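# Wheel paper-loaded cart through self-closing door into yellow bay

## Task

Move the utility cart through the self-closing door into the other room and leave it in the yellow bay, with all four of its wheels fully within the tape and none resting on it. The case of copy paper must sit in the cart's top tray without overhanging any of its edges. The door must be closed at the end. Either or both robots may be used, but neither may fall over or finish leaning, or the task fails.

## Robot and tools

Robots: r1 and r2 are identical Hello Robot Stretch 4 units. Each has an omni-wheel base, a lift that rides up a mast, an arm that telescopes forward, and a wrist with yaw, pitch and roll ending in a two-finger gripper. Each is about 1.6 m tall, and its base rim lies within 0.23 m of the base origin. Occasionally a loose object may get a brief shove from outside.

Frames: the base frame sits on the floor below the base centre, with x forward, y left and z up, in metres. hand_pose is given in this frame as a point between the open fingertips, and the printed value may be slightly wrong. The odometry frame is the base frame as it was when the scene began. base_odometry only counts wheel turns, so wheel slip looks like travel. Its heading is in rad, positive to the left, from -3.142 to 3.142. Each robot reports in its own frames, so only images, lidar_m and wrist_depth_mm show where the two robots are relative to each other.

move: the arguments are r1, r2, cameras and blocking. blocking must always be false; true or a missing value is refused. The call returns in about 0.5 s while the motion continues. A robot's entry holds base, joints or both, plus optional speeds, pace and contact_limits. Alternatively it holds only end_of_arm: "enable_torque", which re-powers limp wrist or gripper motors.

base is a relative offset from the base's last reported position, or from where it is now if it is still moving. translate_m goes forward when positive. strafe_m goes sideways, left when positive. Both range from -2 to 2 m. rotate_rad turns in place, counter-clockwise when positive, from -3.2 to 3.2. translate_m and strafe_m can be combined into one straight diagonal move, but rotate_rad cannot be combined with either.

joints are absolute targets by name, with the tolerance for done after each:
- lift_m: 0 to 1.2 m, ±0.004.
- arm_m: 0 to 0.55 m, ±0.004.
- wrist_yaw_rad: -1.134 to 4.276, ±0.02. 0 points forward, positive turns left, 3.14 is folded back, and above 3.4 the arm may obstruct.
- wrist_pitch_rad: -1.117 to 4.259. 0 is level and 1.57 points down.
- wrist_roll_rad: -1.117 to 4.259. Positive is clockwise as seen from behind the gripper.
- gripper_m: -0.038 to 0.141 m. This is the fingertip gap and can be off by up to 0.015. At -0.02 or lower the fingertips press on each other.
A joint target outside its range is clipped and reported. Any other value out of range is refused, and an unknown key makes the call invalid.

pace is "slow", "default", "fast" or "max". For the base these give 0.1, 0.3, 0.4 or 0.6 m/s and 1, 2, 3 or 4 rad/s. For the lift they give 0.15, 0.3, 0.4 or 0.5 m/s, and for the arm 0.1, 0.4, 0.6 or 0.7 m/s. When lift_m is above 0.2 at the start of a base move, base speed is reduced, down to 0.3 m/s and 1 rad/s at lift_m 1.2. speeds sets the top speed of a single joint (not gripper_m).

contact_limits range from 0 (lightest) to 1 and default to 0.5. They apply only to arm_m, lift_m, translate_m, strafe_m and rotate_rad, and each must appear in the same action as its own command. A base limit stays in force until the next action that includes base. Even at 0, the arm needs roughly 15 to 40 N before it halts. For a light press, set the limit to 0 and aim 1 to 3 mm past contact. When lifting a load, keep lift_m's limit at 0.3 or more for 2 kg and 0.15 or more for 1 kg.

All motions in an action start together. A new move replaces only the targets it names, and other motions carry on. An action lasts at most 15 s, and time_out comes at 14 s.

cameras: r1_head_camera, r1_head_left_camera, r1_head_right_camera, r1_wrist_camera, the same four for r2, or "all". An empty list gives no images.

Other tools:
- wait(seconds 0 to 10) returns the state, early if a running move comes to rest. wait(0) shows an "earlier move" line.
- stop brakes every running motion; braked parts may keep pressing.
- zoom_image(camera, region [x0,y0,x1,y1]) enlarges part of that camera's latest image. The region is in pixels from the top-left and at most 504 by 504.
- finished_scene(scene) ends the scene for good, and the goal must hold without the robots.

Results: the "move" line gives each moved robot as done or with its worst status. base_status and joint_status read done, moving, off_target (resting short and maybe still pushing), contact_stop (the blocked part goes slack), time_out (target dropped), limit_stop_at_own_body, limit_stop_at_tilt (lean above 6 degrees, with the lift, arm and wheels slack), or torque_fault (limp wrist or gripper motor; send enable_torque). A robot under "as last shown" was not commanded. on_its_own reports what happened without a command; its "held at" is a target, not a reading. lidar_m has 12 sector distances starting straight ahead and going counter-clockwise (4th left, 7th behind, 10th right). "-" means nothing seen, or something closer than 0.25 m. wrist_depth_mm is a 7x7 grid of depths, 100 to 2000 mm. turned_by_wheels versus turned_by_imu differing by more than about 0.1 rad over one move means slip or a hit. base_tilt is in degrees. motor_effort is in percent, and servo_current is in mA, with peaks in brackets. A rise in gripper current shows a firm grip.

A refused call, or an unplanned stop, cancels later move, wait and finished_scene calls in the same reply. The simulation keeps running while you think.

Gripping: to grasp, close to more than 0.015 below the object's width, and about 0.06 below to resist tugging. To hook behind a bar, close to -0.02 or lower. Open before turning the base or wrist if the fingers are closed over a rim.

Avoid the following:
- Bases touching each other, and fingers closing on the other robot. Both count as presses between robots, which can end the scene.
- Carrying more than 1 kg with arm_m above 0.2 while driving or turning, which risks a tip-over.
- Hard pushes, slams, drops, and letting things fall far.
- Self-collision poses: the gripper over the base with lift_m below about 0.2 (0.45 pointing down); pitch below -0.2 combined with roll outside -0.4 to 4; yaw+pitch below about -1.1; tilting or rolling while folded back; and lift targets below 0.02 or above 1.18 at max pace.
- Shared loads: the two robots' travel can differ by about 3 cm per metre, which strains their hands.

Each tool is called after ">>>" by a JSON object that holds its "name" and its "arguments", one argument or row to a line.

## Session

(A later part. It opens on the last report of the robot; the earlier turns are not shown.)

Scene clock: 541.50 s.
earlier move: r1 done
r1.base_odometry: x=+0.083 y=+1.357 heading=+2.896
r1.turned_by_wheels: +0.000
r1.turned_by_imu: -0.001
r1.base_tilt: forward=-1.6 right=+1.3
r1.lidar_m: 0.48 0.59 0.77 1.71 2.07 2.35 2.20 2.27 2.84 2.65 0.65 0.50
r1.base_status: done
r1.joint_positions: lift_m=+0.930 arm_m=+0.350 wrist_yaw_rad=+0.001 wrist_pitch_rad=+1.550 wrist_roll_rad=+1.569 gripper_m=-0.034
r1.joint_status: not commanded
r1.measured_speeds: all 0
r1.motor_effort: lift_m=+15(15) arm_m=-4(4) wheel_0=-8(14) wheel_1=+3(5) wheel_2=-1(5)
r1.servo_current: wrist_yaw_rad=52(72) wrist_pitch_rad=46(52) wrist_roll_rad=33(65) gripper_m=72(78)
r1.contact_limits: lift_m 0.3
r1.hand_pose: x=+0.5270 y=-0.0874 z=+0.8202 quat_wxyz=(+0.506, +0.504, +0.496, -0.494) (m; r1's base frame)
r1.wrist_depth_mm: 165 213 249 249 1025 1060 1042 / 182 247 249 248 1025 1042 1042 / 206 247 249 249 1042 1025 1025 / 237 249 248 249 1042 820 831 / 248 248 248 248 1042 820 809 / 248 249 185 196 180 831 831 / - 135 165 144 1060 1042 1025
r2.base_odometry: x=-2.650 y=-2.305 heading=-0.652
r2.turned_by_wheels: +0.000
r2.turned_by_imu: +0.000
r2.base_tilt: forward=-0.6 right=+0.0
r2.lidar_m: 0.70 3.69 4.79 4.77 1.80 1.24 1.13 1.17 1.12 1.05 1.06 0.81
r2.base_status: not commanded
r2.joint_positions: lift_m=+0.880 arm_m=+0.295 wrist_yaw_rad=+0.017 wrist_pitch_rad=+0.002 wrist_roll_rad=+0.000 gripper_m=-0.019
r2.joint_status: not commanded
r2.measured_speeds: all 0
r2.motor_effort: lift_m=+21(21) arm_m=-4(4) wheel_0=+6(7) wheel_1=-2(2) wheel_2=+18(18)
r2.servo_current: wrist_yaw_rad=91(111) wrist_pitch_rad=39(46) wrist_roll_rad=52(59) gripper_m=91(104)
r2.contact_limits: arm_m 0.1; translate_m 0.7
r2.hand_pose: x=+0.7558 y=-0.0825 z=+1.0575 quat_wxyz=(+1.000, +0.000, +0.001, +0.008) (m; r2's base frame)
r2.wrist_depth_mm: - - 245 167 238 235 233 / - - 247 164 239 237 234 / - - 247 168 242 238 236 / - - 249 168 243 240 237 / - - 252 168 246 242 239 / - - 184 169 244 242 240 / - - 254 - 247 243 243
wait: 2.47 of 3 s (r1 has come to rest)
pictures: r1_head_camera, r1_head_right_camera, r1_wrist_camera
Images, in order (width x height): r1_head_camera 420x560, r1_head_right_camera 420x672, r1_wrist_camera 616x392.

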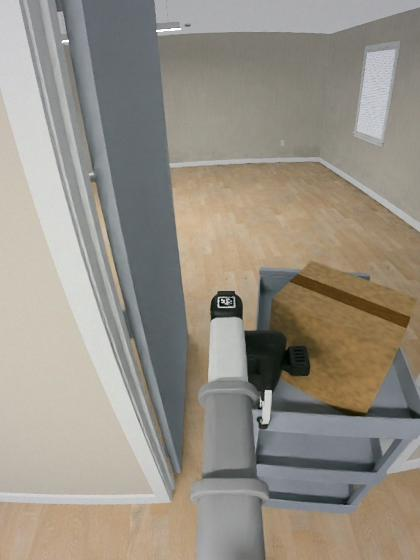

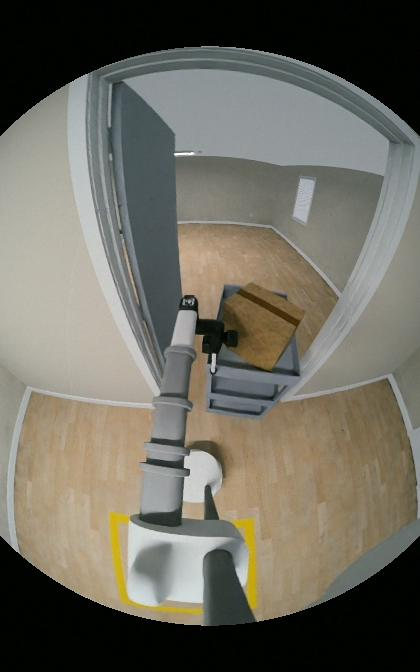

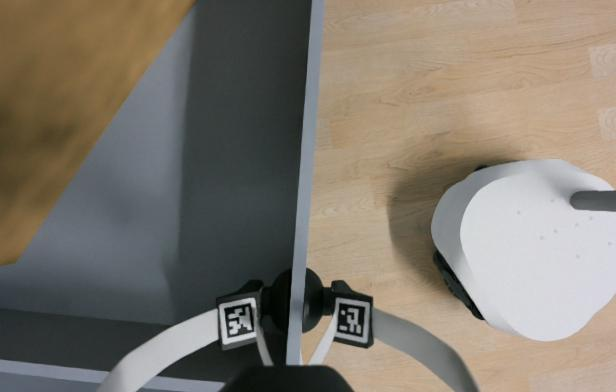

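>>> {"name": "move", "arguments": {
  "r1": {"base":{"translate_m":-0.3,"strafe_m":0.12},"pace":"slow"},
  "blocking": false
}}

>>> {"name": "wait", "arguments": {
  "seconds": 4.5,
  "cameras": ["r1_head_camera","r1_head_right_camera","r1_wrist_camera"]
}}

Scene clock: 547.73 s.
move: r1 moving
r1.base_odometry: x=+0.094 y=+1.349 heading=+2.895
r1.turned_by_wheels: -0.001
r1.turned_by_imu: -0.002
r1.base_tilt: forward=-1.6 right=+1.3
r1.lidar_m: 0.50 0.58 0.77 1.72 2.09 2.33 2.20 2.26 2.88 2.67 0.66 0.53
r1.base_status: translate_m moving; strafe_m moving
r1.joint_positions: lift_m=+0.930 arm_m=+0.350 wrist_yaw_rad=+0.001 wrist_pitch_rad=+1.548 wrist_roll_rad=+1.569 gripper_m=-0.034
r1.joint_status: not commanded
r1.measured_speeds: translate_m=-0.049 strafe_m=+0.019 rotate_rad=-0.003 lift_m=+0.000 arm_m=+0.000 wrist_yaw_rad=+0.000 wrist_pitch_rad=-0.010 wrist_roll_rad=+0.001
r1.motor_effort: lift_m=+15(15) arm_m=-4(4) wheel_0=-14(14) wheel_1=-7(7) wheel_2=+3(3)
r1.servo_current: wrist_yaw_rad=46(65) wrist_pitch_rad=46(46) wrist_roll_rad=39(65) gripper_m=65(78)
r1.contact_limits: lift_m 0.3
r1.hand_pose: x=+0.5275 y=-0.0874 z=+0.8202 quat_wxyz=(+0.506, +0.505, +0.495, -0.494) (m; r1's base frame)
r1.wrist_depth_mm: 171 220 250 248 1025 1042 1008 / 190 249 250 249 1025 1042 1008 / 210 250 249 249 1025 1042 1008 / 244 251 249 250 1025 820 820 / 251 251 248 249 1025 820 809 / 251 250 185 183 1025 842 809 / - 140 - 178 176 1025 1008
r2: as last shown
r2.base_tilt: forward=-0.7 right=+0.1
r2.lidar_m: 0.70 3.69 4.79 4.75 1.79 1.23 1.11 1.16 1.14 1.04 1.07 0.81
r2.motor_effort: lift_m=+21(21) arm_m=-4(4) wheel_0=+6(6) wheel_1=-2(2) wheel_2=+18(18)
r2.servo_current: wrist_yaw_rad=111(111) wrist_pitch_rad=39(46) wrist_roll_rad=46(52) gripper_m=91(98)
r2.contact_limits: arm_m 0.1; translate_m 0.7
r2.wrist_depth_mm: - - 244 167 239 236 233 / - - 246 164 240 236 234 / - - 246 168 241 238 236 / - - 248 168 243 240 238 / - - 251 169 245 241 239 / - - 185 170 244 243 240 / - - 253 - 247 244 242
pictures: none

Scene clock: 551.67 s.
earlier move: r1 done
r1.base_odometry: x=+0.345 y=+1.167 heading=+2.896
r1.turned_by_wheels: +0.001
r1.turned_by_imu: +0.001
r1.base_tilt: forward=-1.6 right=+1.3
r1.lidar_m: 0.50 0.87 1.11 1.90 1.94 2.07 1.91 1.97 2.57 2.79 0.55 0.50
r1.base_status: done
r1.joint_positions: lift_m=+0.930 arm_m=+0.350 wrist_yaw_rad=+0.001 wrist_pitch_rad=+1.547 wrist_roll_rad=+1.569 gripper_m=-0.034
r1.joint_status: not commanded
r1.measured_speeds: all 0
r1.motor_effort: lift_m=+15(15) arm_m=-4(4) wheel_0=-3(15) wheel_1=-4(8) wheel_2=+3(7)
r1.servo_current: wrist_yaw_rad=65(72) wrist_pitch_rad=46(52) wrist_roll_rad=59(72) gripper_m=78(78)
r1.contact_limits: lift_m 0.3
r1.hand_pose: x=+0.5278 y=-0.0874 z=+0.8202 quat_wxyz=(+0.507, +0.505, +0.495, -0.493) (m; r1's base frame)
r1.wrist_depth_mm: 158 196 248 248 1025 1025 - / 185 236 249 247 1008 1025 1042 / 216 250 249 248 1025 1008 1008 / 251 249 249 247 1042 831 820 / 252 250 248 247 1025 820 820 / - - 182 195 187 878 809 / - 142 178 178 1025 132 1008
r2.base_odometry: x=-2.650 y=-2.305 heading=-0.652
r2.turned_by_wheels: +0.000
r2.turned_by_imu: +0.001
r2.base_tilt: forward=-0.6 right=+0.0
r2.lidar_m: 0.71 3.70 4.80 4.74 1.77 1.24 1.13 1.17 1.15 1.03 1.08 0.82
r2.base_status: not commanded
r2.joint_positions: lift_m=+0.880 arm_m=+0.295 wrist_yaw_rad=+0.017 wrist_pitch_rad=+0.002 wrist_roll_rad=+0.000 gripper_m=-0.019
r2.joint_status: not commanded
r2.measured_speeds: all 0
r2.motor_effort: lift_m=+21(21) arm_m=-3(4) wheel_0=+6(7) wheel_1=-2(2) wheel_2=+18(18)
r2.servo_current: wrist_yaw_rad=91(111) wrist_pitch_rad=33(46) wrist_roll_rad=39(59) gripper_m=91(98)
r2.contact_limits: arm_m 0.1; translate_m 0.7
r2.hand_pose: x=+0.7558 y=-0.0825 z=+1.0575 quat_wxyz=(+1.000, +0.000, +0.001, +0.008) (m; r2's base frame)
r2.wrist_depth_mm: - - 244 167 238 236 233 / - - 246 163 239 237 234 / - - 248 167 242 238 236 / - - 249 168 243 240 237 / - - 250 169 244 241 239 / - - 185 170 244 243 240 / - - 254 - 246 243 242
wait: 3.93 of 4.5 s (r1 has come to rest)
pictures: r1_head_camera, r1_head_right_camera, r1_wrist_camera
Images, in order (width x height): r1_head_camera 420x560, r1_head_right_camera 420x672, r1_wrist_camera 616x392.

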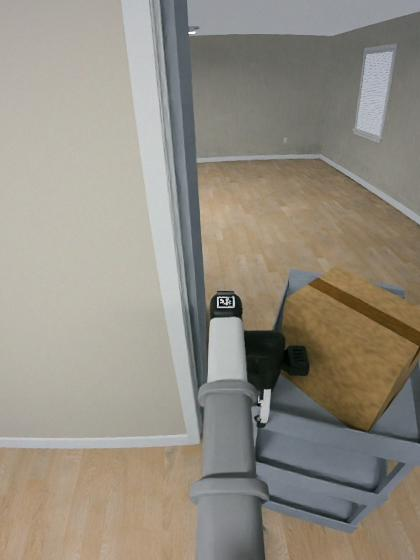

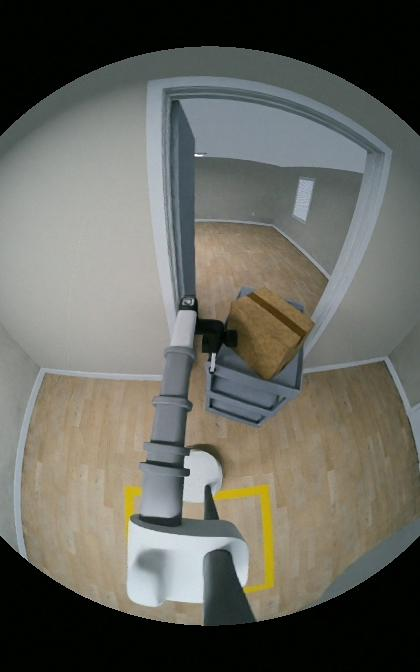

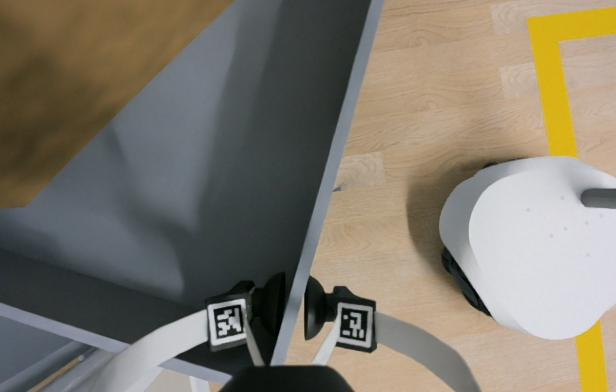

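>>> {"name": "move", "arguments": {
  "r1": {"base":{"translate_m":-1.1,"strafe_m":0.08},"pace":"slow"},
  "blocking": false
}}

>>> {"name": "wait", "arguments": {
  "seconds": 10
}}

>>> {"name": "wait", "arguments": {
  "seconds": 2.5,
  "cameras": ["r1_head_camera","r1_head_right_camera","r1_wrist_camera"]
}}

Scene clock: 576.60 s.
move: r1 moving
r1.base_odometry: x=+0.357 y=+1.164 heading=+2.896
r1.turned_by_wheels: +0.000
r1.turned_by_imu: +0.000
r1.base_tilt: forward=-1.6 right=+1.3
r1.lidar_m: 0.53 0.88 1.13 1.90 1.95 2.05 1.90 1.97 2.54 2.79 0.59 0.49
r1.base_status: translate_m moving; strafe_m moving
r1.joint_positions: lift_m=+0.930 arm_m=+0.350 wrist_yaw_rad=+0.001 wrist_pitch_rad=+1.546 wrist_roll_rad=+1.570 gripper_m=-0.034
r1.joint_status: not commanded
r1.measured_speeds: translate_m=-0.048 strafe_m=+0.003 rotate_rad=+0.001 lift_m=+0.000 arm_m=+0.000 wrist_yaw_rad=+0.000 wrist_pitch_rad=-0.013 wrist_roll_rad=+0.000
r1.motor_effort: lift_m=+15(15) arm_m=-4(4) wheel_0=-6(7) wheel_1=-4(6) wheel_2=+9(9)
r1.servo_current: wrist_yaw_rad=52(65) wrist_pitch_rad=33(46) wrist_roll_rad=39(59) gripper_m=72(72)
r1.contact_limits: lift_m 0.3
r1.hand_pose: x=+0.5280 y=-0.0874 z=+0.8202 quat_wxyz=(+0.507, +0.505, +0.495, -0.493) (m; r1's base frame)
r1.wrist_depth_mm: 161 204 248 245 245 1008 1025 / 189 237 248 247 1025 1025 1008 / 228 251 248 246 1025 1042 1025 / 252 251 248 248 1042 866 820 / 250 250 249 247 1042 809 809 / - - 183 193 991 831 809 / 640 147 179 177 177 1042 1025
r2: as last shown
r2.turned_by_imu: +0.000
r2.lidar_m: 0.70 3.69 4.77 4.73 1.76 1.25 1.14 1.16 1.12 1.06 1.08 0.81
r2.motor_effort: lift_m=+21(21) arm_m=-4(4) wheel_0=+6(7) wheel_1=-2(2) wheel_2=+18(18)
r2.servo_current: wrist_yaw_rad=98(111) wrist_pitch_rad=39(46) wrist_roll_rad=46(59) gripper_m=91(98)
r2.contact_limits: arm_m 0.1; translate_m 0.7
r2.wrist_depth_mm: - - 243 167 239 236 233 / - - 245 164 239 237 235 / - - 247 168 241 239 236 / - - 249 168 242 239 237 / - - 250 169 244 242 237 / - - 185 169 245 243 239 / - - 253 - 246 244 241
pictures: none

Scene clock: 586.60 s.
earlier move: r1 moving
r1.base_odometry: x=+1.295 y=+0.854 heading=+2.896
r1.turned_by_wheels: +0.000
r1.turned_by_imu: +0.001
r1.base_tilt: forward=-1.6 right=+1.3
r1.lidar_m: 0.53 1.88 1.86 1.74 1.51 0.99 0.93 0.97 1.27 2.82 2.90 0.52
r1.base_status: translate_m moving; strafe_m moving
r1.joint_positions: lift_m=+0.930 arm_m=+0.350 wrist_yaw_rad=+0.001 wrist_pitch_rad=+1.545 wrist_roll_rad=+1.570 gripper_m=-0.034
r1.joint_status: not commanded
r1.measured_speeds: translate_m=-0.100 strafe_m=+0.007 rotate_rad=+0.003 lift_m=+0.000 arm_m=+0.000 wrist_yaw_rad=+0.000 wrist_pitch_rad=+0.000 wrist_roll_rad=+0.000
r1.motor_effort: lift_m=+15(15) arm_m=-4(4) wheel_0=-3(9) wheel_1=-3(6) wheel_2=+6(9)
r1.servo_current: wrist_yaw_rad=52(91) wrist_pitch_rad=39(52) wrist_roll_rad=59(78) gripper_m=72(78)
r1.contact_limits: lift_m 0.3
r1.hand_pose: x=+0.5283 y=-0.0874 z=+0.8202 quat_wxyz=(+0.507, +0.506, +0.494, -0.493) (m; r1's base frame)
r1.wrist_depth_mm: 177 230 249 248 1042 1008 1025 / 193 251 250 1042 1042 1025 1025 / 206 251 250 1025 1025 1008 1025 / 237 251 249 1042 1042 878 809 / 252 251 249 249 1042 798 809 / 251 253 186 185 1025 831 809 / - 138 160 178 177 842 1008
r2.base_odometry: x=-2.650 y=-2.305 heading=-0.652
r2.turned_by_wheels: +0.000
r2.turned_by_imu: +0.001
r2.base_tilt: forward=-0.7 right=+0.0
r2.lidar_m: 0.71 3.69 4.78 4.75 1.75 1.22 1.12 1.15 1.14 1.05 1.06 0.81
r2.base_status: not commanded
r2.joint_positions: lift_m=+0.880 arm_m=+0.295 wrist_yaw_rad=+0.017 wrist_pitch_rad=+0.002 wrist_roll_rad=+0.000 gripper_m=-0.019
r2.joint_status: not commanded
r2.measured_speeds: all 0
r2.motor_effort: lift_m=+21(21) arm_m=-4(4) wheel_0=+6(7) wheel_1=-2(2) wheel_2=+18(18)
r2.servo_current: wrist_yaw_rad=85(111) wrist_pitch_rad=39(46) wrist_roll_rad=33(65) gripper_m=91(98)
r2.contact_limits: arm_m 0.1; translate_m 0.7
r2.hand_pose: x=+0.7558 y=-0.0825 z=+1.0575 quat_wxyz=(+1.000, +0.000, +0.001, +0.008) (m; r2's base frame)
r2.wrist_depth_mm: - - 245 167 238 236 233 / - - 246 164 240 237 235 / - - 247 167 242 238 236 / - - 248 169 243 239 237 / - - 251 168 244 241 239 / - - 185 169 244 243 240 / - - 253 - 246 242 241
wait: 10.00 s; no rest
pictures: none

Scene clock: 588.40 s.
earlier move: r1 done
r1.base_odometry: x=+1.392 y=+0.822 heading=+2.896
r1.turned_by_wheels: +0.000
r1.turned_by_imu: +0.000
r1.base_tilt: forward=-1.6 right=+1.2
r1.lidar_m: 0.51 1.98 1.87 1.73 1.34 0.90 0.82 0.85 1.13 2.50 3.04 0.54
r1.base_status: done
r1.joint_positions: lift_m=+0.930 arm_m=+0.350 wrist_yaw_rad=+0.001 wrist_pitch_rad=+1.546 wrist_roll_rad=+1.570 gripper_m=-0.034
r1.joint_status: not commanded
r1.measured_speeds: all 0
r1.motor_effort: lift_m=+15(15) arm_m=-4(4) wheel_0=-3(9) wheel_1=-3(6) wheel_2=+3(9)
r1.servo_current: wrist_yaw_rad=59(91) wrist_pitch_rad=46(52) wrist_roll_rad=39(78) gripper_m=65(78)
r1.contact_limits: lift_m 0.3
r1.hand_pose: x=+0.5281 y=-0.0874 z=+0.8202 quat_wxyz=(+0.507, +0.505, +0.495, -0.493) (m; r1's base frame)
r1.wrist_depth_mm: 174 230 249 249 1042 1008 1025 / 192 251 249 1025 1042 1008 1042 / 210 251 250 1025 1042 1008 1025 / 236 251 250 1042 1025 866 820 / 252 252 250 248 1042 809 809 / 252 251 187 198 181 831 831 / - 136 165 179 179 809 -
r2.base_odometry: x=-2.650 y=-2.305 heading=-0.652
r2.turned_by_wheels: +0.000
r2.turned_by_imu: +0.000
r2.base_tilt: forward=-0.6 right=+0.0
r2.lidar_m: 0.69 3.69 4.81 4.74 1.79 1.24 1.11 1.17 1.11 1.05 1.06 0.80
r2.base_status: not commanded
r2.joint_positions: lift_m=+0.880 arm_m=+0.295 wrist_yaw_rad=+0.017 wrist_pitch_rad=+0.002 wrist_roll_rad=+0.000 gripper_m=-0.019
r2.joint_status: not commanded
r2.measured_speeds: all 0
r2.motor_effort: lift_m=+21(21) arm_m=-4(4) wheel_0=+6(7) wheel_1=-2(3) wheel_2=+18(18)
r2.servo_current: wrist_yaw_rad=91(111) wrist_pitch_rad=39(46) wrist_roll_rad=39(65) gripper_m=91(98)
r2.contact_limits: arm_m 0.1; translate_m 0.7
r2.hand_pose: x=+0.7558 y=-0.0825 z=+1.0575 quat_wxyz=(+1.000, +0.000, +0.001, +0.008) (m; r2's base frame)
r2.wrist_depth_mm: - - 245 167 239 236 234 / - - 246 164 239 236 235 / - - 248 167 241 238 236 / - - 249 168 242 240 237 / - - 250 169 244 242 239 / - - 185 170 245 243 240 / - - 255 - 247 243 242
wait: 1.80 of 2.5 s (r1 has come to rest)
pictures: r1_head_camera, r1_head_right_camera, r1_wrist_camera
Images, in order (width x height): r1_head_camera 420x560, r1_head_right_camera 420x672, r1_wrist_camera 616x392.

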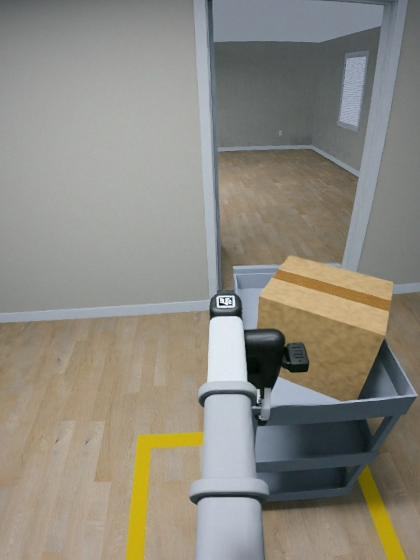

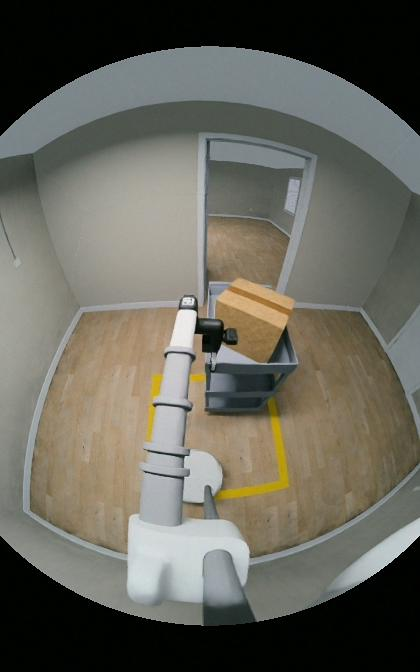

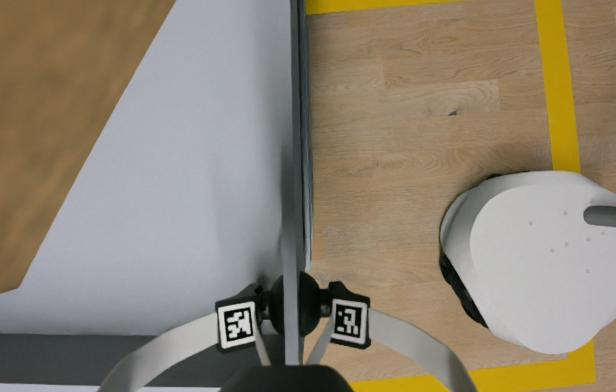

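>>> {"name": "move", "arguments": {
  "r1": {"base":{"translate_m":-0.38,"strafe_m":0.12},"joints":{"arm_m":0.17},"speeds":{"arm_m":0.1},"contact_limits":{"arm_m":0.8},"pace":"slow"},
  "blocking": false
}}

>>> {"name": "wait", "arguments": {
  "seconds": 2.2
}}

>>> {"name": "wait", "arguments": {
  "seconds": 5,
  "cameras": ["r1_head_camera","r1_head_left_camera","r1_head_right_camera","r1_wrist_camera"]
}}

Scene clock: 604.23 s.
move: r1 moving
r1.base_odometry: x=+1.403 y=+0.815 heading=+2.895
r1.turned_by_wheels: +0.000
r1.turned_by_imu: -0.001
r1.base_tilt: forward=-1.6 right=+1.2
r1.lidar_m: 0.48 1.96 1.85 1.71 1.31 0.90 0.81 0.85 1.13 2.49 3.06 0.49
r1.base_status: translate_m moving; strafe_m moving
r1.joint_positions: lift_m=+0.930 arm_m=+0.312 wrist_yaw_rad=+0.001 wrist_pitch_rad=+1.540 wrist_roll_rad=+1.570 gripper_m=-0.034
r1.joint_status: arm_m moving
r1.measured_speeds: translate_m=-0.050 strafe_m=+0.016 rotate_rad=+0.000 lift_m=+0.000 arm_m=-0.102 wrist_yaw_rad=+0.000 wrist_pitch_rad=+0.000 wrist_roll_rad=+0.000
r1.motor_effort: lift_m=+15(15) arm_m=-9(10) wheel_0=-7(10) wheel_1=-5(7) wheel_2=+10(10)
r1.servo_current: wrist_yaw_rad=46(59) wrist_pitch_rad=59(59) wrist_roll_rad=52(65) gripper_m=72(72)
r1.contact_limits: arm_m 0.8; lift_m 0.3
r1.hand_pose: x=+0.4925 y=-0.0874 z=+0.8202 quat_wxyz=(+0.508, +0.507, +0.493, -0.492) (m; r1's base frame)
r1.wrist_depth_mm: 181 238 250 1025 1025 1025 1008 / 200 252 251 1025 1025 1042 1008 / 212 253 251 1042 1042 1008 1008 / 243 253 252 1042 1025 842 798 / 255 252 251 1042 1008 820 820 / 254 253 188 188 1025 820 809 / - 143 - 179 156 809 809
r2: as last shown
r2.lidar_m: 0.68 3.68 4.78 4.75 1.77 1.22 1.13 1.14 1.12 1.03 1.09 0.81
r2.motor_effort: lift_m=+21(21) arm_m=-4(4) wheel_0=+6(6) wheel_1=-2(2) wheel_2=+18(18)
r2.servo_current: wrist_yaw_rad=98(111) wrist_pitch_rad=39(46) wrist_roll_rad=46(52) gripper_m=91(98)
r2.contact_limits: arm_m 0.1; translate_m 0.7
r2.wrist_depth_mm: - - 245 167 239 236 233 / - - 247 163 239 236 234 / - - 247 168 242 238 236 / - - 250 168 243 240 237 / - - 251 169 243 241 238 / - - 185 169 244 243 240 / - - 254 - 248 243 241
pictures: none

Scene clock: 606.43 s.
earlier move: r1 moving
r1.base_odometry: x=+1.582 y=+0.706 heading=+2.895
r1.turned_by_wheels: +0.000
r1.turned_by_imu: -0.001
r1.base_tilt: forward=-1.6 right=+1.3
r1.lidar_m: 0.33 2.16 1.78 1.62 1.01 0.68 0.61 0.64 0.90 1.89 0.56 0.36
r1.base_status: translate_m moving; strafe_m moving
r1.joint_positions: lift_m=+0.930 arm_m=+0.170 wrist_yaw_rad=+0.001 wrist_pitch_rad=+1.546 wrist_roll_rad=+1.570 gripper_m=-0.034
r1.joint_status: all done
r1.measured_speeds: translate_m=-0.095 strafe_m=+0.029 rotate_rad=-0.001 lift_m=+0.000 arm_m=+0.000 wrist_yaw_rad=+0.000 wrist_pitch_rad=-0.015 wrist_roll_rad=+0.000
r1.motor_effort: lift_m=+15(15) arm_m=-4(10) wheel_0=-9(11) wheel_1=-3(7) wheel_2=+6(10)
r1.servo_current: wrist_yaw_rad=26(72) wrist_pitch_rad=39(59) wrist_roll_rad=46(72) gripper_m=65(78)
r1.contact_limits: arm_m 0.8; lift_m 0.3
r1.hand_pose: x=+0.3482 y=-0.0874 z=+0.8202 quat_wxyz=(+0.507, +0.506, +0.494, -0.493) (m; r1's base frame)
r1.wrist_depth_mm: 183 250 249 1042 1042 1042 1025 / 204 251 250 1025 1025 1025 1025 / 224 252 249 1042 1042 1008 1025 / 245 252 250 1025 1025 809 1008 / 253 251 249 1042 831 820 809 / 254 251 187 190 820 820 1025 / - 142 - 179 150 1025 1008
r2.base_odometry: x=-2.650 y=-2.305 heading=-0.652
r2.turned_by_wheels: +0.000
r2.turned_by_imu: +0.000
r2.base_tilt: forward=-0.7 right=+0.0
r2.lidar_m: 0.72 3.66 4.79 4.75 1.79 1.22 1.11 1.16 1.12 1.03 1.09 0.81
r2.base_status: not commanded
r2.joint_positions: lift_m=+0.880 arm_m=+0.295 wrist_yaw_rad=+0.017 wrist_pitch_rad=+0.002 wrist_roll_rad=+0.000 gripper_m=-0.019
r2.joint_status: not commanded
r2.measured_speeds: all 0
r2.motor_effort: lift_m=+21(21) arm_m=-4(4) wheel_0=+6(6) wheel_1=-2(2) wheel_2=+18(18)
r2.servo_current: wrist_yaw_rad=98(111) wrist_pitch_rad=39(46) wrist_roll_rad=46(59) gripper_m=91(98)
r2.contact_limits: arm_m 0.1; translate_m 0.7
r2.hand_pose: x=+0.7558 y=-0.0825 z=+1.0575 quat_wxyz=(+1.000, +0.000, +0.001, +0.008) (m; r2's base frame)
r2.wrist_depth_mm: - - 246 167 238 236 234 / - - 246 164 240 237 235 / - - 248 167 241 238 236 / - - 249 169 243 240 237 / - - 251 169 245 243 238 / - - 185 170 245 243 239 / - - 254 - 246 244 242
wait: 2.20 s; no rest
pictures: none

Scene clock: 608.97 s.
earlier move: r1 done
r1.base_odometry: x=+1.731 y=+0.613 heading=+2.895
r1.turned_by_wheels: +0.000
r1.turned_by_imu: +0.000
r1.base_tilt: forward=-1.6 right=+1.3
r1.lidar_m: 0.35 2.33 1.67 1.58 0.73 0.51 0.46 0.49 0.65 1.48 0.52 0.35
r1.base_status: done
r1.joint_positions: lift_m=+0.930 arm_m=+0.170 wrist_yaw_rad=+0.001 wrist_pitch_rad=+1.548 wrist_roll_rad=+1.570 gripper_m=-0.034
r1.joint_status: all done
r1.measured_speeds: all 0
r1.motor_effort: lift_m=+15(15) arm_m=-4(10) wheel_0=-5(11) wheel_1=-2(7) wheel_2=+1(10)
r1.servo_current: wrist_yaw_rad=52(78) wrist_pitch_rad=33(59) wrist_roll_rad=46(72) gripper_m=78(78)
r1.contact_limits: arm_m 0.8; lift_m 0.3
r1.hand_pose: x=+0.3476 y=-0.0874 z=+0.8202 quat_wxyz=(+0.506, +0.505, +0.495, -0.494) (m; r1's base frame)
r1.wrist_depth_mm: 182 250 250 1042 1025 1042 1008 / 199 250 250 1042 1025 1025 1025 / 215 251 250 1025 1042 1008 1025 / 240 250 250 1025 904 809 1025 / 252 251 249 250 820 809 831 / 252 250 185 195 180 820 1025 / - 137 165 179 1042 820 1008
r2.base_odometry: x=-2.650 y=-2.305 heading=-0.652
r2.turned_by_wheels: +0.000
r2.turned_by_imu: +0.000
r2.base_tilt: forward=-0.6 right=+0.0
r2.lidar_m: 0.69 3.68 4.79 4.75 1.77 1.22 1.13 1.15 1.12 1.05 1.06 0.79
r2.base_status: not commanded
r2.joint_positions: lift_m=+0.880 arm_m=+0.295 wrist_yaw_rad=+0.017 wrist_pitch_rad=+0.002 wrist_roll_rad=+0.000 gripper_m=-0.019
r2.joint_status: not commanded
r2.measured_speeds: all 0
r2.motor_effort: lift_m=+21(21) arm_m=-4(4) wheel_0=+6(6) wheel_1=-2(2) wheel_2=+18(18)
r2.servo_current: wrist_yaw_rad=91(111) wrist_pitch_rad=46(46) wrist_roll_rad=52(59) gripper_m=91(98)
r2.contact_limits: arm_m 0.1; translate_m 0.7
r2.hand_pose: x=+0.7558 y=-0.0825 z=+1.0575 quat_wxyz=(+1.000, +0.000, +0.001, +0.008) (m; r2's base frame)
r2.wrist_depth_mm: - - 244 167 238 236 234 / - - 245 163 240 237 235 / - - 248 168 242 238 237 / - - 249 168 243 240 236 / - - 250 168 245 242 239 / - - 185 169 245 242 240 / - - 254 - 247 243 242
wait: 2.53 of 5 s (r1 has come to rest)
pictures: r1_head_camera, r1_head_left_camera, r1_head_right_camera, r1_wrist_camera
Images, in order (width x height): r1_head_camera 420x560, r1_head_left_camera 420x672, r1_head_right_camera 420x672, r1_wrist_camera 616x392.

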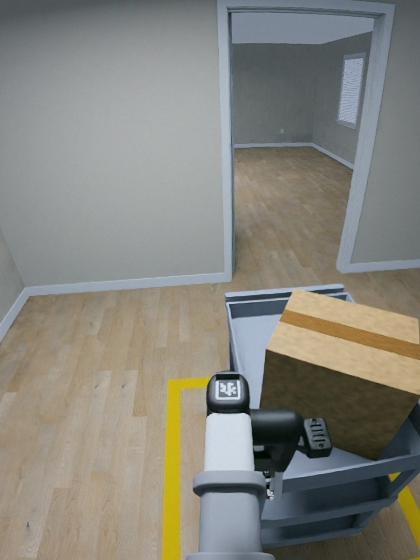

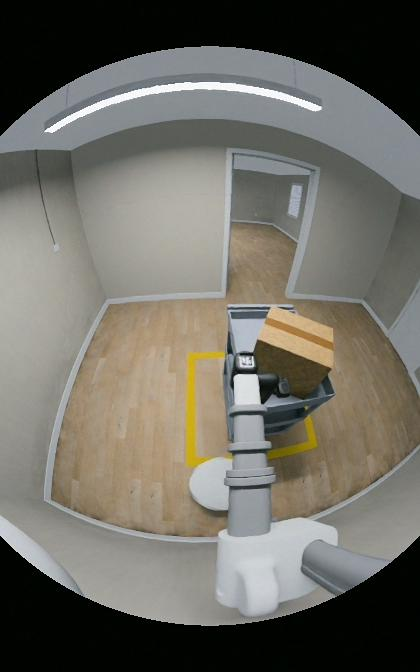

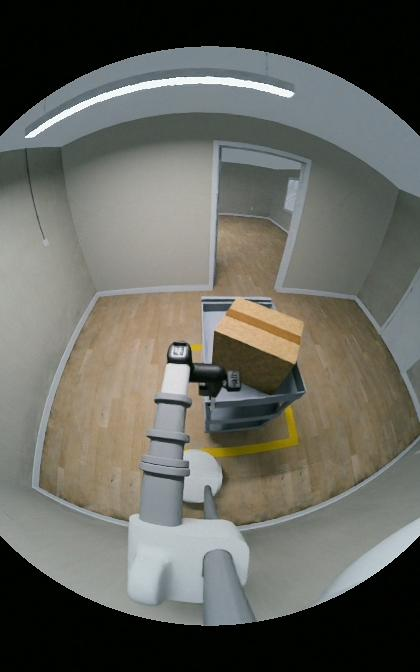

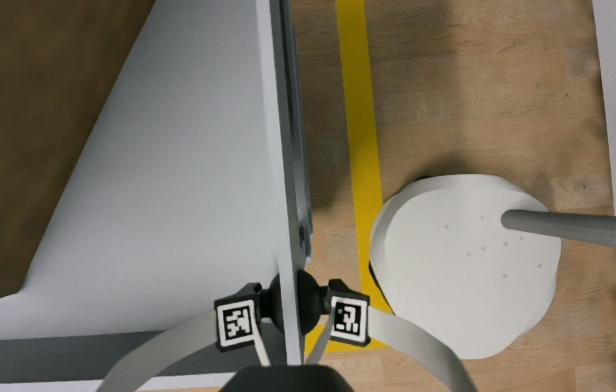

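>>> {"name": "move", "arguments": {
  "r1": {"joints":{"gripper_m":0.045}},
  "r2": {"joints":{"gripper_m":0.1}},
  "blocking": false
}}

>>> {"name": "wait", "arguments": {
  "seconds": 1.2
}}

>>> {"name": "move", "arguments": {
  "r1": {"joints":{"lift_m":1.1}},
  "blocking": false
}}

>>> {"name": "wait", "arguments": {
  "seconds": 3,
  "cameras": ["r1_head_camera","r1_wrist_camera","r2_head_left_camera","r2_wrist_camera"]
}}

Scene clock: 622.77 s.
move: r1 moving; r2 moving
r1.base_odometry: x=+1.731 y=+0.613 heading=+2.895
r1.turned_by_wheels: +0.000
r1.turned_by_imu: +0.000
r1.base_tilt: forward=-1.6 right=+1.3
r1.lidar_m: 0.34 2.32 1.69 1.57 0.76 0.51 0.46 0.46 0.67 1.45 0.51 0.36
r1.base_status: not commanded
r1.joint_positions: lift_m=+0.930 arm_m=+0.170 wrist_yaw_rad=+0.001 wrist_pitch_rad=+1.548 wrist_roll_rad=+1.570 gripper_m=-0.009
r1.joint_status: gripper_m moving
r1.measured_speeds: all 0
r1.motor_effort: lift_m=+15(15) arm_m=-4(4) wheel_0=-5(6) wheel_1=-2(2) wheel_2=+1(1)
r1.servo_current: wrist_yaw_rad=52(72) wrist_pitch_rad=46(46) wrist_roll_rad=59(59) gripper_m=59(78)
r1.contact_limits: arm_m 0.8; lift_m 0.3
r1.hand_pose: x=+0.3476 y=-0.0874 z=+0.8202 quat_wxyz=(+0.506, +0.505, +0.495, -0.494) (m; r1's base frame)
r1.wrist_depth_mm: 181 250 249 1042 1060 1025 1025 / 200 251 250 1042 1042 1042 1008 / 222 250 250 1042 1025 1042 1008 / 242 250 250 1025 878 820 1008 / 251 250 250 249 809 831 820 / 252 251 191 190 820 809 1025 / - - 160 150 156 1025 1008
r2.base_odometry: x=-2.650 y=-2.305 heading=-0.652
r2.turned_by_wheels: +0.000
r2.turned_by_imu: +0.000
r2.base_tilt: forward=-0.7 right=+0.1
r2.lidar_m: 0.69 3.69 4.80 4.76 1.77 1.22 1.13 1.18 1.13 1.03 1.05 0.79
r2.base_status: not commanded
r2.joint_positions: lift_m=+0.880 arm_m=+0.295 wrist_yaw_rad=+0.017 wrist_pitch_rad=+0.002 wrist_roll_rad=+0.000 gripper_m=+0.005
r2.joint_status: gripper_m moving
r2.measured_speeds: all 0
r2.motor_effort: lift_m=+21(21) arm_m=-4(4) wheel_0=+6(6) wheel_1=-2(2) wheel_2=+17(18)
r2.servo_current: wrist_yaw_rad=91(104) wrist_pitch_rad=39(46) wrist_roll_rad=33(52) gripper_m=78(104)
r2.contact_limits: arm_m 0.1; translate_m 0.7
r2.hand_pose: x=+0.7558 y=-0.0825 z=+1.0575 quat_wxyz=(+1.000, +0.000, +0.001, +0.008) (m; r2's base frame)
r2.wrist_depth_mm: - - 249 171 242 239 236 / - - 250 245 244 240 237 / - - 252 172 246 242 240 / - - 254 173 246 244 241 / - - 255 173 248 245 242 / - - 190 175 248 247 243 / - - 257 - 251 247 245
pictures: none

Scene clock: 623.80 s.
earlier move: r1 done; r2 moving
r1.base_odometry: x=+1.731 y=+0.613 heading=+2.895
r1.turned_by_wheels: +0.000
r1.turned_by_imu: +0.000
r1.base_tilt: forward=-1.6 right=+1.3
r1.lidar_m: 0.34 2.34 1.68 1.57 0.75 0.52 0.47 0.48 0.66 1.46 0.52 0.35
r1.base_status: not commanded
r1.joint_positions: lift_m=+0.930 arm_m=+0.170 wrist_yaw_rad=+0.001 wrist_pitch_rad=+1.548 wrist_roll_rad=+1.570 gripper_m=+0.045
r1.joint_status: all done
r1.measured_speeds: all 0
r1.motor_effort: lift_m=+15(15) arm_m=-4(4) wheel_0=-5(6) wheel_1=-1(2) wheel_2=+1(1)
r1.servo_current: wrist_yaw_rad=46(72) wrist_pitch_rad=46(52) wrist_roll_rad=52(59) gripper_m=39(91)
r1.contact_limits: arm_m 0.8; lift_m 0.3
r1.hand_pose: x=+0.3476 y=-0.0874 z=+0.8202 quat_wxyz=(+0.506, +0.505, +0.495, -0.494) (m; r1's base frame)
r1.wrist_depth_mm: 182 248 249 1042 1060 1025 1008 / 202 250 249 1025 1025 1025 1042 / 217 251 248 1025 1025 1025 1025 / 242 250 248 1025 891 820 1008 / 250 250 249 1042 831 809 809 / 252 251 198 249 193 820 1008 / - 135 - 143 1025 820 1025
r2.base_odometry: x=-2.650 y=-2.305 heading=-0.653
r2.turned_by_wheels: -0.001
r2.turned_by_imu: -0.001
r2.base_tilt: forward=-0.7 right=+0.1
r2.lidar_m: 0.83 3.71 4.77 4.75 1.78 1.24 1.11 1.16 1.11 1.05 1.07 0.92
r2.base_status: not commanded
r2.joint_positions: lift_m=+0.880 arm_m=+0.295 wrist_yaw_rad=+0.003 wrist_pitch_rad=+0.002 wrist_roll_rad=+0.000 gripper_m=+0.098
r2.joint_status: gripper_m moving
r2.measured_speeds: all 0
r2.motor_effort: lift_m=+21(21) arm_m=-4(4) wheel_0=+4(6) wheel_1=-2(2) wheel_2=+7(18)
r2.servo_current: wrist_yaw_rad=52(104) wrist_pitch_rad=39(46) wrist_roll_rad=39(52) gripper_m=72(111)
r2.contact_limits: arm_m 0.1; translate_m 0.7
r2.hand_pose: x=+0.7546 y=-0.0866 z=+1.0575 quat_wxyz=(+1.000, +0.000, +0.001, +0.001) (m; r2's base frame)
r2.wrist_depth_mm: - - 377 359 353 342 332 / - - 384 364 355 345 334 / - - - 366 355 349 340 / - - - 364 359 349 340 / - - - 368 362 351 342 / - - 196 304 196 349 345 / - - - - 364 355 347
wait: 1.03 of 1.2 s (r1 has come to rest)
pictures: none

Scene clock: 624.30 s.
earlier move: r2 done
move: r1 moving
r1.base_odometry: x=+1.731 y=+0.613 heading=+2.895
r1.turned_by_wheels: +0.000
r1.turned_by_imu: +0.000
r1.base_tilt: forward=-1.6 right=+1.3
r1.lidar_m: 0.33 2.35 1.69 1.57 0.77 0.52 0.45 0.49 0.67 1.47 0.50 0.31
r1.base_status: not commanded
r1.joint_positions: lift_m=+0.967 arm_m=+0.170 wrist_yaw_rad=+0.001 wrist_pitch_rad=+1.548 wrist_roll_rad=+1.570 gripper_m=+0.045
r1.joint_status: lift_m moving
r1.measured_speeds: translate_m=+0.000 strafe_m=+0.000 rotate_rad=+0.000 lift_m=+0.146 arm_m=+0.000 wrist_yaw_rad=+0.000 wrist_pitch_rad=+0.000 wrist_roll_rad=+0.000
r1.motor_effort: lift_m=+24(28) arm_m=-4(4) wheel_0=-4(5) wheel_1=-1(2) wheel_2=+1(1)
r1.servo_current: wrist_yaw_rad=46(72) wrist_pitch_rad=39(46) wrist_roll_rad=52(65) gripper_m=46(46)
r1.contact_limits: arm_m 0.8
r1.hand_pose: x=+0.3476 y=-0.0874 z=+0.8573 quat_wxyz=(+0.506, +0.505, +0.495, -0.494) (m; r1's base frame)
r1.wrist_depth_mm: 183 255 282 1078 1060 1078 1078 / 201 276 281 1078 1042 1060 1042 / 221 283 282 1060 1078 1060 1060 / 243 282 283 1060 866 842 1042 / 272 285 282 1060 866 854 1060 / 285 283 194 279 190 854 1042 / - 158 1098 156 1060 1060 1060
r2.base_odometry: x=-2.650 y=-2.305 heading=-0.653
r2.turned_by_wheels: +0.000
r2.turned_by_imu: +0.000
r2.base_tilt: forward=-0.7 right=+0.0
r2.lidar_m: 0.97 3.69 4.82 4.75 1.77 1.24 1.12 1.20 1.13 1.03 1.07 1.03
r2.base_status: not commanded
r2.joint_positions: lift_m=+0.880 arm_m=+0.295 wrist_yaw_rad=+0.003 wrist_pitch_rad=+0.002 wrist_roll_rad=+0.000 gripper_m=+0.100
r2.joint_status: all done
r2.measured_speeds: all 0
r2.motor_effort: lift_m=+21(21) arm_m=-3(4) wheel_0=+3(4) wheel_1=-2(2) wheel_2=+7(7)
r2.servo_current: wrist_yaw_rad=52(52) wrist_pitch_rad=33(46) wrist_roll_rad=46(59) gripper_m=59(72)
r2.contact_limits: arm_m 0.1; translate_m 0.7
r2.hand_pose: x=+0.7546 y=-0.0866 z=+1.0575 quat_wxyz=(+1.000, +0.000, +0.001, +0.001) (m; r2's base frame)
r2.wrist_depth_mm: - - - 477 - - - / - - - 439 - - - / - - - 442 - - - / - - - 449 - - - / - - - 455 - - - / - - 195 459 186 - - / - - - - - - -
pictures: none

Scene clock: 625.60 s.
earlier move: r1 done
r1.base_odometry: x=+1.731 y=+0.613 heading=+2.895
r1.turned_by_wheels: +0.000
r1.turned_by_imu: +0.000
r1.base_tilt: forward=-1.6 right=+1.3
r1.lidar_m: 0.34 2.36 1.70 1.57 0.78 0.50 0.46 0.49 0.65 1.47 0.52 0.34
r1.base_status: not commanded
r1.joint_positions: lift_m=+1.099 arm_m=+0.170 wrist_yaw_rad=+0.001 wrist_pitch_rad=+1.548 wrist_roll_rad=+1.570 gripper_m=+0.045
r1.joint_status: all done
r1.measured_speeds: all 0
r1.motor_effort: lift_m=+25(28) arm_m=-4(4) wheel_0=-4(5) wheel_1=-1(2) wheel_2=+1(1)
r1.servo_current: wrist_yaw_rad=39(72) wrist_pitch_rad=39(46) wrist_roll_rad=52(65) gripper_m=46(46)
r1.contact_limits: arm_m 0.8
r1.hand_pose: x=+0.3476 y=-0.0874 z=+0.9894 quat_wxyz=(+0.506, +0.505, +0.495, -0.494) (m; r1's base frame)
r1.wrist_depth_mm: 183 250 368 1182 1205 1182 1182 / 200 273 418 1205 1182 1182 1205 / 221 314 418 415 1182 1205 1205 / 245 359 418 418 1008 976 1182 / 271 418 421 415 976 1008 1205 / 1229 1229 191 1205 193 976 1182 / 1229 1229 1205 156 1182 1160 1182
r2.base_odometry: x=-2.650 y=-2.305 heading=-0.653
r2.turned_by_wheels: +0.000
r2.turned_by_imu: +0.000
r2.base_tilt: forward=-0.7 right=+0.0
r2.lidar_m: 1.38 3.69 4.77 4.73 1.75 1.24 1.11 1.15 1.13 1.02 1.09 1.25
r2.base_status: not commanded
r2.joint_positions: lift_m=+0.880 arm_m=+0.295 wrist_yaw_rad=+0.003 wrist_pitch_rad=+0.002 wrist_roll_rad=+0.000 gripper_m=+0.100
r2.joint_status: all done
r2.measured_speeds: all 0
r2.motor_effort: lift_m=+21(21) arm_m=-3(4) wheel_0=+4(4) wheel_1=-2(2) wheel_2=+7(7)
r2.servo_current: wrist_yaw_rad=52(59) wrist_pitch_rad=39(46) wrist_roll_rad=46(59) gripper_m=52(72)
r2.contact_limits: arm_m 0.1; translate_m 0.7
r2.hand_pose: x=+0.7546 y=-0.0866 z=+1.0575 quat_wxyz=(+1.000, +0.000, +0.001, +0.001) (m; r2's base frame)
r2.wrist_depth_mm: - - - - - - - / - - - - - - - / - - - - - - - / - - - - - - - / - - - - 831 - - / - - 195 - 195 - - / - - - - - - -
wait: 1.30 of 3 s (r1 has come to rest)
pictures: r1_head_camera, r1_wrist_camera, r2_head_left_camera, r2_wrist_camera
Images, in order (width x height): r1_head_camera 420x560, r1_wrist_camera 616x392, r2_head_left_camera 420x672, r2_wrist_camera 616x392.

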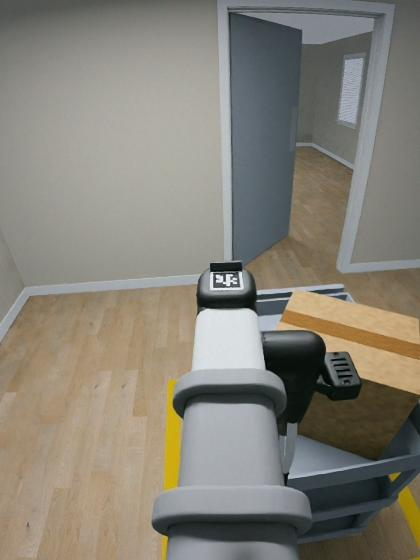

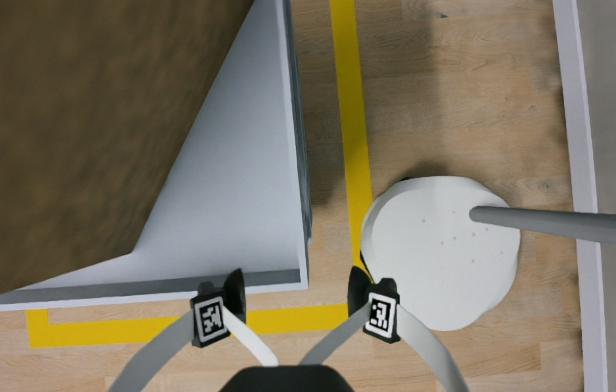

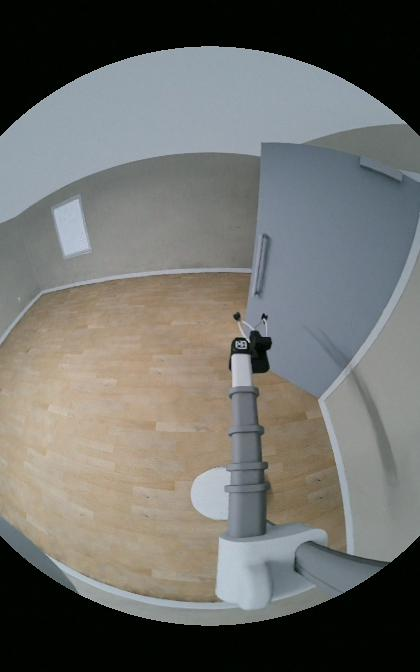

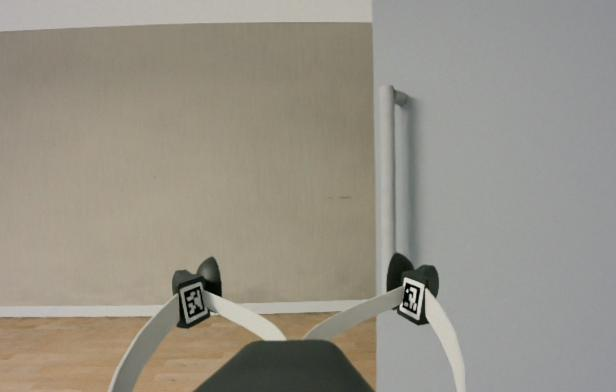

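>>> {"name": "move", "arguments": {
  "r1": {"joints":{"arm_m":0.0,"lift_m":1.15}},
  "blocking": false
}}

>>> {"name": "wait", "arguments": {
  "seconds": 1.5
}}

>>> {"name": "move", "arguments": {
  "r1": {"base":{"rotate_rad":-0.5}},
  "blocking": false
}}

>>> {"name": "wait", "arguments": {
  "seconds": 2,
  "cameras": ["r1_head_camera","r1_head_left_camera","r1_head_right_camera","r2_head_camera"]
}}

Scene clock: 633.40 s.
move: r1 moving
r1.base_odometry: x=+1.731 y=+0.613 heading=+2.895
r1.turned_by_wheels: +0.000
r1.turned_by_imu: +0.000
r1.base_tilt: forward=-1.6 right=+1.2
r1.lidar_m: 0.33 2.36 1.67 1.57 0.77 0.51 0.47 0.50 0.66 1.46 0.52 0.32
r1.base_status: not commanded
r1.joint_positions: lift_m=+1.135 arm_m=+0.119 wrist_yaw_rad=+0.001 wrist_pitch_rad=+1.548 wrist_roll_rad=+1.570 gripper_m=+0.045
r1.joint_status: lift_m moving; arm_m moving
r1.measured_speeds: translate_m=+0.000 strafe_m=+0.000 rotate_rad=+0.000 lift_m=+0.099 arm_m=-0.195 wrist_yaw_rad=+0.000 wrist_pitch_rad=+0.000 wrist_roll_rad=+0.000
r1.motor_effort: lift_m=+27(28) arm_m=-4(7) wheel_0=-4(5) wheel_1=-2(2) wheel_2=+1(1)
r1.servo_current: wrist_yaw_rad=33(59) wrist_pitch_rad=39(46) wrist_roll_rad=39(59) gripper_m=39(52)
r1.hand_pose: x=+0.2970 y=-0.0874 z=+1.0246 quat_wxyz=(+0.506, +0.505, +0.495, -0.494) (m; r1's base frame)
r1.wrist_depth_mm: 236 315 421 1229 1255 1229 - / 252 345 449 1229 1229 1229 1229 / 281 394 449 1229 1229 1255 1205 / 307 452 452 1281 1025 1229 1182 / 349 452 452 1229 1008 1025 1182 / 1255 1255 192 1229 193 1205 1229 / 1229 1255 1255 156 1229 1229 1229
r2: as last shown
r2.turned_by_imu: +0.001
r2.base_tilt: forward=-0.6 right=+0.1
r2.lidar_m: 3.23 3.68 4.77 4.76 1.76 1.23 1.14 1.17 1.11 1.02 1.08 1.41
r2.motor_effort: lift_m=+21(21) arm_m=-4(4) wheel_0=+3(4) wheel_1=-2(2) wheel_2=+7(7)
r2.servo_current: wrist_yaw_rad=65(65) wrist_pitch_rad=39(46) wrist_roll_rad=39(59) gripper_m=52(59)
r2.contact_limits: arm_m 0.1; translate_m 0.7
r2.wrist_depth_mm: - - - - - - - / - - - - - - 1205 / - - - - - - - / - - - - - - - / - - - - - - 1182 / - - 195 - 195 - - / - - - - - - -
pictures: none

Scene clock: 634.50 s.
earlier move: r1 done
r1.base_odometry: x=+1.731 y=+0.613 heading=+2.895
r1.turned_by_wheels: +0.000
r1.turned_by_imu: +0.000
r1.base_tilt: forward=-1.6 right=+1.2
r1.lidar_m: 0.30 2.36 1.70 1.56 0.78 0.50 0.47 0.48 0.65 1.46 0.52 0.34
r1.base_status: not commanded
r1.joint_positions: lift_m=+1.149 arm_m=+0.000 wrist_yaw_rad=+0.001 wrist_pitch_rad=+1.548 wrist_roll_rad=+1.570 gripper_m=+0.045
r1.joint_status: all done
r1.measured_speeds: all 0
r1.motor_effort: lift_m=+25(28) arm_m=-5(7) wheel_0=-4(5) wheel_1=-2(2) wheel_2=+1(1)
r1.servo_current: wrist_yaw_rad=39(59) wrist_pitch_rad=39(52) wrist_roll_rad=46(59) gripper_m=46(52)
r1.hand_pose: x=+0.1777 y=-0.0874 z=+1.0394 quat_wxyz=(+0.506, +0.505, +0.495, -0.494) (m; r1's base frame)
r1.wrist_depth_mm: 384 452 1281 1255 1255 1255 - / 421 455 1281 1255 1255 1255 - / 455 459 1281 1229 1229 1229 - / 473 466 1255 1255 1042 1255 - / 469 469 1229 1042 1060 1229 343 / 1255 1281 195 1078 193 1229 - / 1281 1229 1255 156 1281 1281 -
r2.base_odometry: x=-2.650 y=-2.305 heading=-0.653
r2.turned_by_wheels: +0.000
r2.turned_by_imu: +0.000
r2.base_tilt: forward=-0.7 right=+0.1
r2.lidar_m: 3.25 3.69 4.78 4.74 1.79 1.23 1.13 1.17 1.12 1.03 1.09 1.42
r2.base_status: not commanded
r2.joint_positions: lift_m=+0.880 arm_m=+0.295 wrist_yaw_rad=+0.003 wrist_pitch_rad=+0.002 wrist_roll_rad=+0.000 gripper_m=+0.100
r2.joint_status: not commanded
r2.measured_speeds: all 0
r2.motor_effort: lift_m=+21(21) arm_m=-4(4) wheel_0=+4(4) wheel_1=-2(2) wheel_2=+7(7)
r2.servo_current: wrist_yaw_rad=52(65) wrist_pitch_rad=39(46) wrist_roll_rad=39(59) gripper_m=52(59)
r2.contact_limits: arm_m 0.1; translate_m 0.7
r2.hand_pose: x=+0.7546 y=-0.0866 z=+1.0575 quat_wxyz=(+1.000, +0.000, +0.001, +0.001) (m; r2's base frame)
r2.wrist_depth_mm: - - - - - - - / - - - - - - 1229 / - - - - - - - / - - - - - - - / - - - - - - 1160 / - - 195 - 195 - - / - - - - - - -
wait: 1.10 of 1.5 s (r1 has come to rest)
pictures: none

Scene clock: 635.00 s.
move: r1 moving
r1.base_odometry: x=+1.731 y=+0.613 heading=+2.751
r1.turned_by_wheels: -0.144
r1.turned_by_imu: -0.145
r1.base_tilt: forward=-1.6 right=+1.3
r1.lidar_m: 0.33 2.30 1.79 1.58 0.92 0.54 0.47 0.48 0.60 1.04 3.16 0.38
r1.base_status: rotate_rad moving
r1.joint_positions: lift_m=+1.149 arm_m=+0.000 wrist_yaw_rad=+0.001 wrist_pitch_rad=+1.548 wrist_roll_rad=+1.570 gripper_m=+0.045
r1.joint_status: not commanded
r1.measured_speeds: translate_m=+0.000 strafe_m=+0.001 rotate_rad=-0.554 lift_m=+0.000 arm_m=+0.000 wrist_yaw_rad=+0.000 wrist_pitch_rad=+0.000 wrist_roll_rad=+0.000
r1.motor_effort: lift_m=+25(25) arm_m=-5(5) wheel_0=+6(7) wheel_1=+6(7) wheel_2=+5(7)
r1.servo_current: wrist_yaw_rad=39(59) wrist_pitch_rad=39(46) wrist_roll_rad=59(59) gripper_m=46(46)
r1.hand_pose: x=+0.1777 y=-0.0874 z=+1.0394 quat_wxyz=(+0.506, +0.505, +0.495, -0.494) (m; r1's base frame)
r1.wrist_depth_mm: 469 715 1255 1281 1255 1255 - / 410 466 1255 1229 1255 1281 - / 445 445 1281 1255 1255 1255 - / 469 445 1229 1255 1042 1229 - / 469 462 1229 1060 1042 1255 353 / 466 473 194 1098 193 1255 - / - 1255 1255 156 1281 1229 1255
r2: as last shown
r2.base_tilt: forward=-0.6 right=+0.1
r2.lidar_m: 3.25 3.70 4.77 4.76 1.79 1.23 1.12 1.18 1.10 1.04 1.09 1.41
r2.servo_current: wrist_yaw_rad=46(59) wrist_pitch_rad=39(46) wrist_roll_rad=52(52) gripper_m=46(52)
r2.contact_limits: arm_m 0.1; translate_m 0.7
r2.wrist_depth_mm: - - - - - - - / - - - - - - 1255 / - - - - - - - / - - - - - - - / - - - - - - 1160 / - - 195 - 195 - - / - - - - - - -
pictures: none

Scene clock: 636.10 s.
earlier move: r1 done
r1.base_odometry: x=+1.731 y=+0.613 heading=+2.396
r1.turned_by_wheels: -0.355
r1.turned_by_imu: -0.357
r1.base_tilt: forward=-1.6 right=+1.3
r1.lidar_m: 0.34 0.33 2.36 1.67 1.55 0.73 0.51 0.47 0.50 0.64 1.57 0.52
r1.base_status: done
r1.joint_positions: lift_m=+1.149 arm_m=+0.000 wrist_yaw_rad=+0.001 wrist_pitch_rad=+1.548 wrist_roll_rad=+1.570 gripper_m=+0.045
r1.joint_status: not commanded
r1.measured_speeds: all 0
r1.motor_effort: lift_m=+25(25) arm_m=-5(5) wheel_0=+4(7) wheel_1=+2(7) wheel_2=+3(7)
r1.servo_current: wrist_yaw_rad=39(65) wrist_pitch_rad=39(52) wrist_roll_rad=46(65) gripper_m=46(52)
r1.hand_pose: x=+0.1777 y=-0.0874 z=+1.0394 quat_wxyz=(+0.506, +0.505, +0.495, -0.494) (m; r1's base frame)
r1.wrist_depth_mm: 1229 1229 1255 1255 1281 - - / 1281 1255 1229 1229 1255 - - / 1255 1281 1255 1229 1255 1255 - / 469 - 1255 1255 1042 1229 - / 442 - 1255 1042 1042 1281 1182 / 455 455 190 1255 190 1255 1229 / 469 407 1255 143 1255 1229 1229
r2.base_odometry: x=-2.650 y=-2.305 heading=-0.653
r2.turned_by_wheels: +0.000
r2.turned_by_imu: +0.000
r2.base_tilt: forward=-0.7 right=+0.0
r2.lidar_m: 3.22 3.70 4.77 4.76 1.79 1.23 1.13 1.19 1.12 1.05 1.08 1.41
r2.base_status: not commanded
r2.joint_positions: lift_m=+0.880 arm_m=+0.295 wrist_yaw_rad=+0.003 wrist_pitch_rad=+0.002 wrist_roll_rad=+0.000 gripper_m=+0.100
r2.joint_status: not commanded
r2.measured_speeds: all 0
r2.motor_effort: lift_m=+21(21) arm_m=-4(4) wheel_0=+4(4) wheel_1=-2(2) wheel_2=+7(7)
r2.servo_current: wrist_yaw_rad=46(59) wrist_pitch_rad=39(46) wrist_roll_rad=52(52) gripper_m=46(59)
r2.contact_limits: arm_m 0.1; translate_m 0.7
r2.hand_pose: x=+0.7546 y=-0.0866 z=+1.0575 quat_wxyz=(+1.000, +0.000, +0.001, +0.001) (m; r2's base frame)
r2.wrist_depth_mm: - - - - - - - / - - - - - - 1205 / - - - - - - - / - - - - - - - / - - - - - - 1160 / - - 195 - 195 - - / - - - - - - -
wait: 1.10 of 2 s (r1 has come to rest)
pictures: r1_head_camera, r1_head_left_camera, r1_head_right_camera, r2_head_camera
Images, in order (width x height): r1_head_camera 420x560, r1_head_left_camera 420x672, r1_head_right_camera 420x672, r2_head_camera 420x560.

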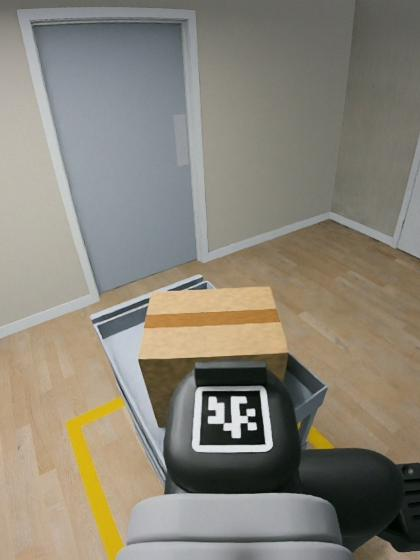

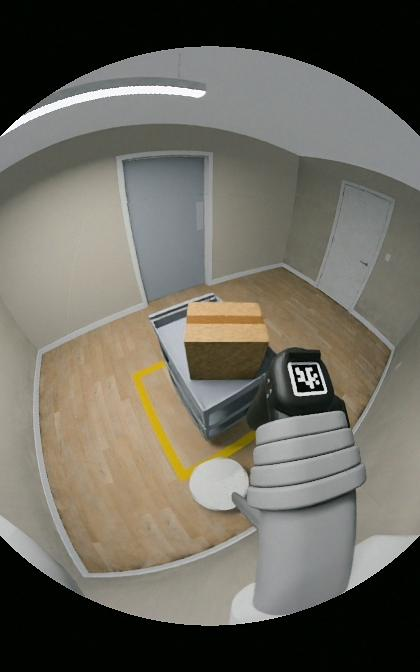

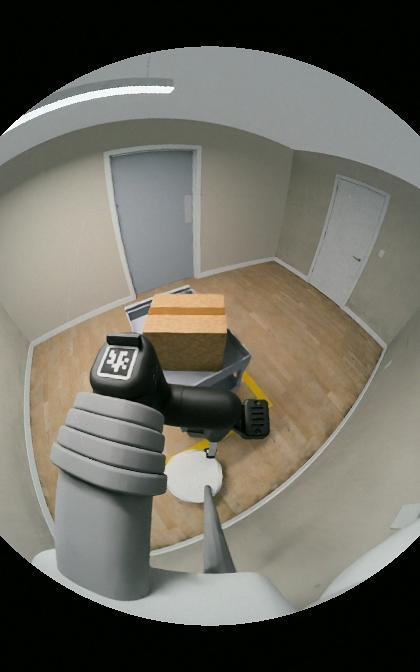

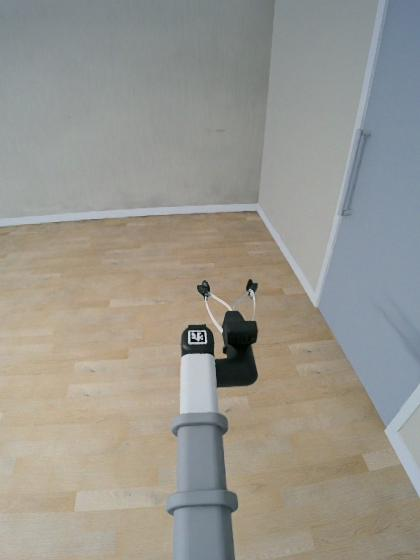

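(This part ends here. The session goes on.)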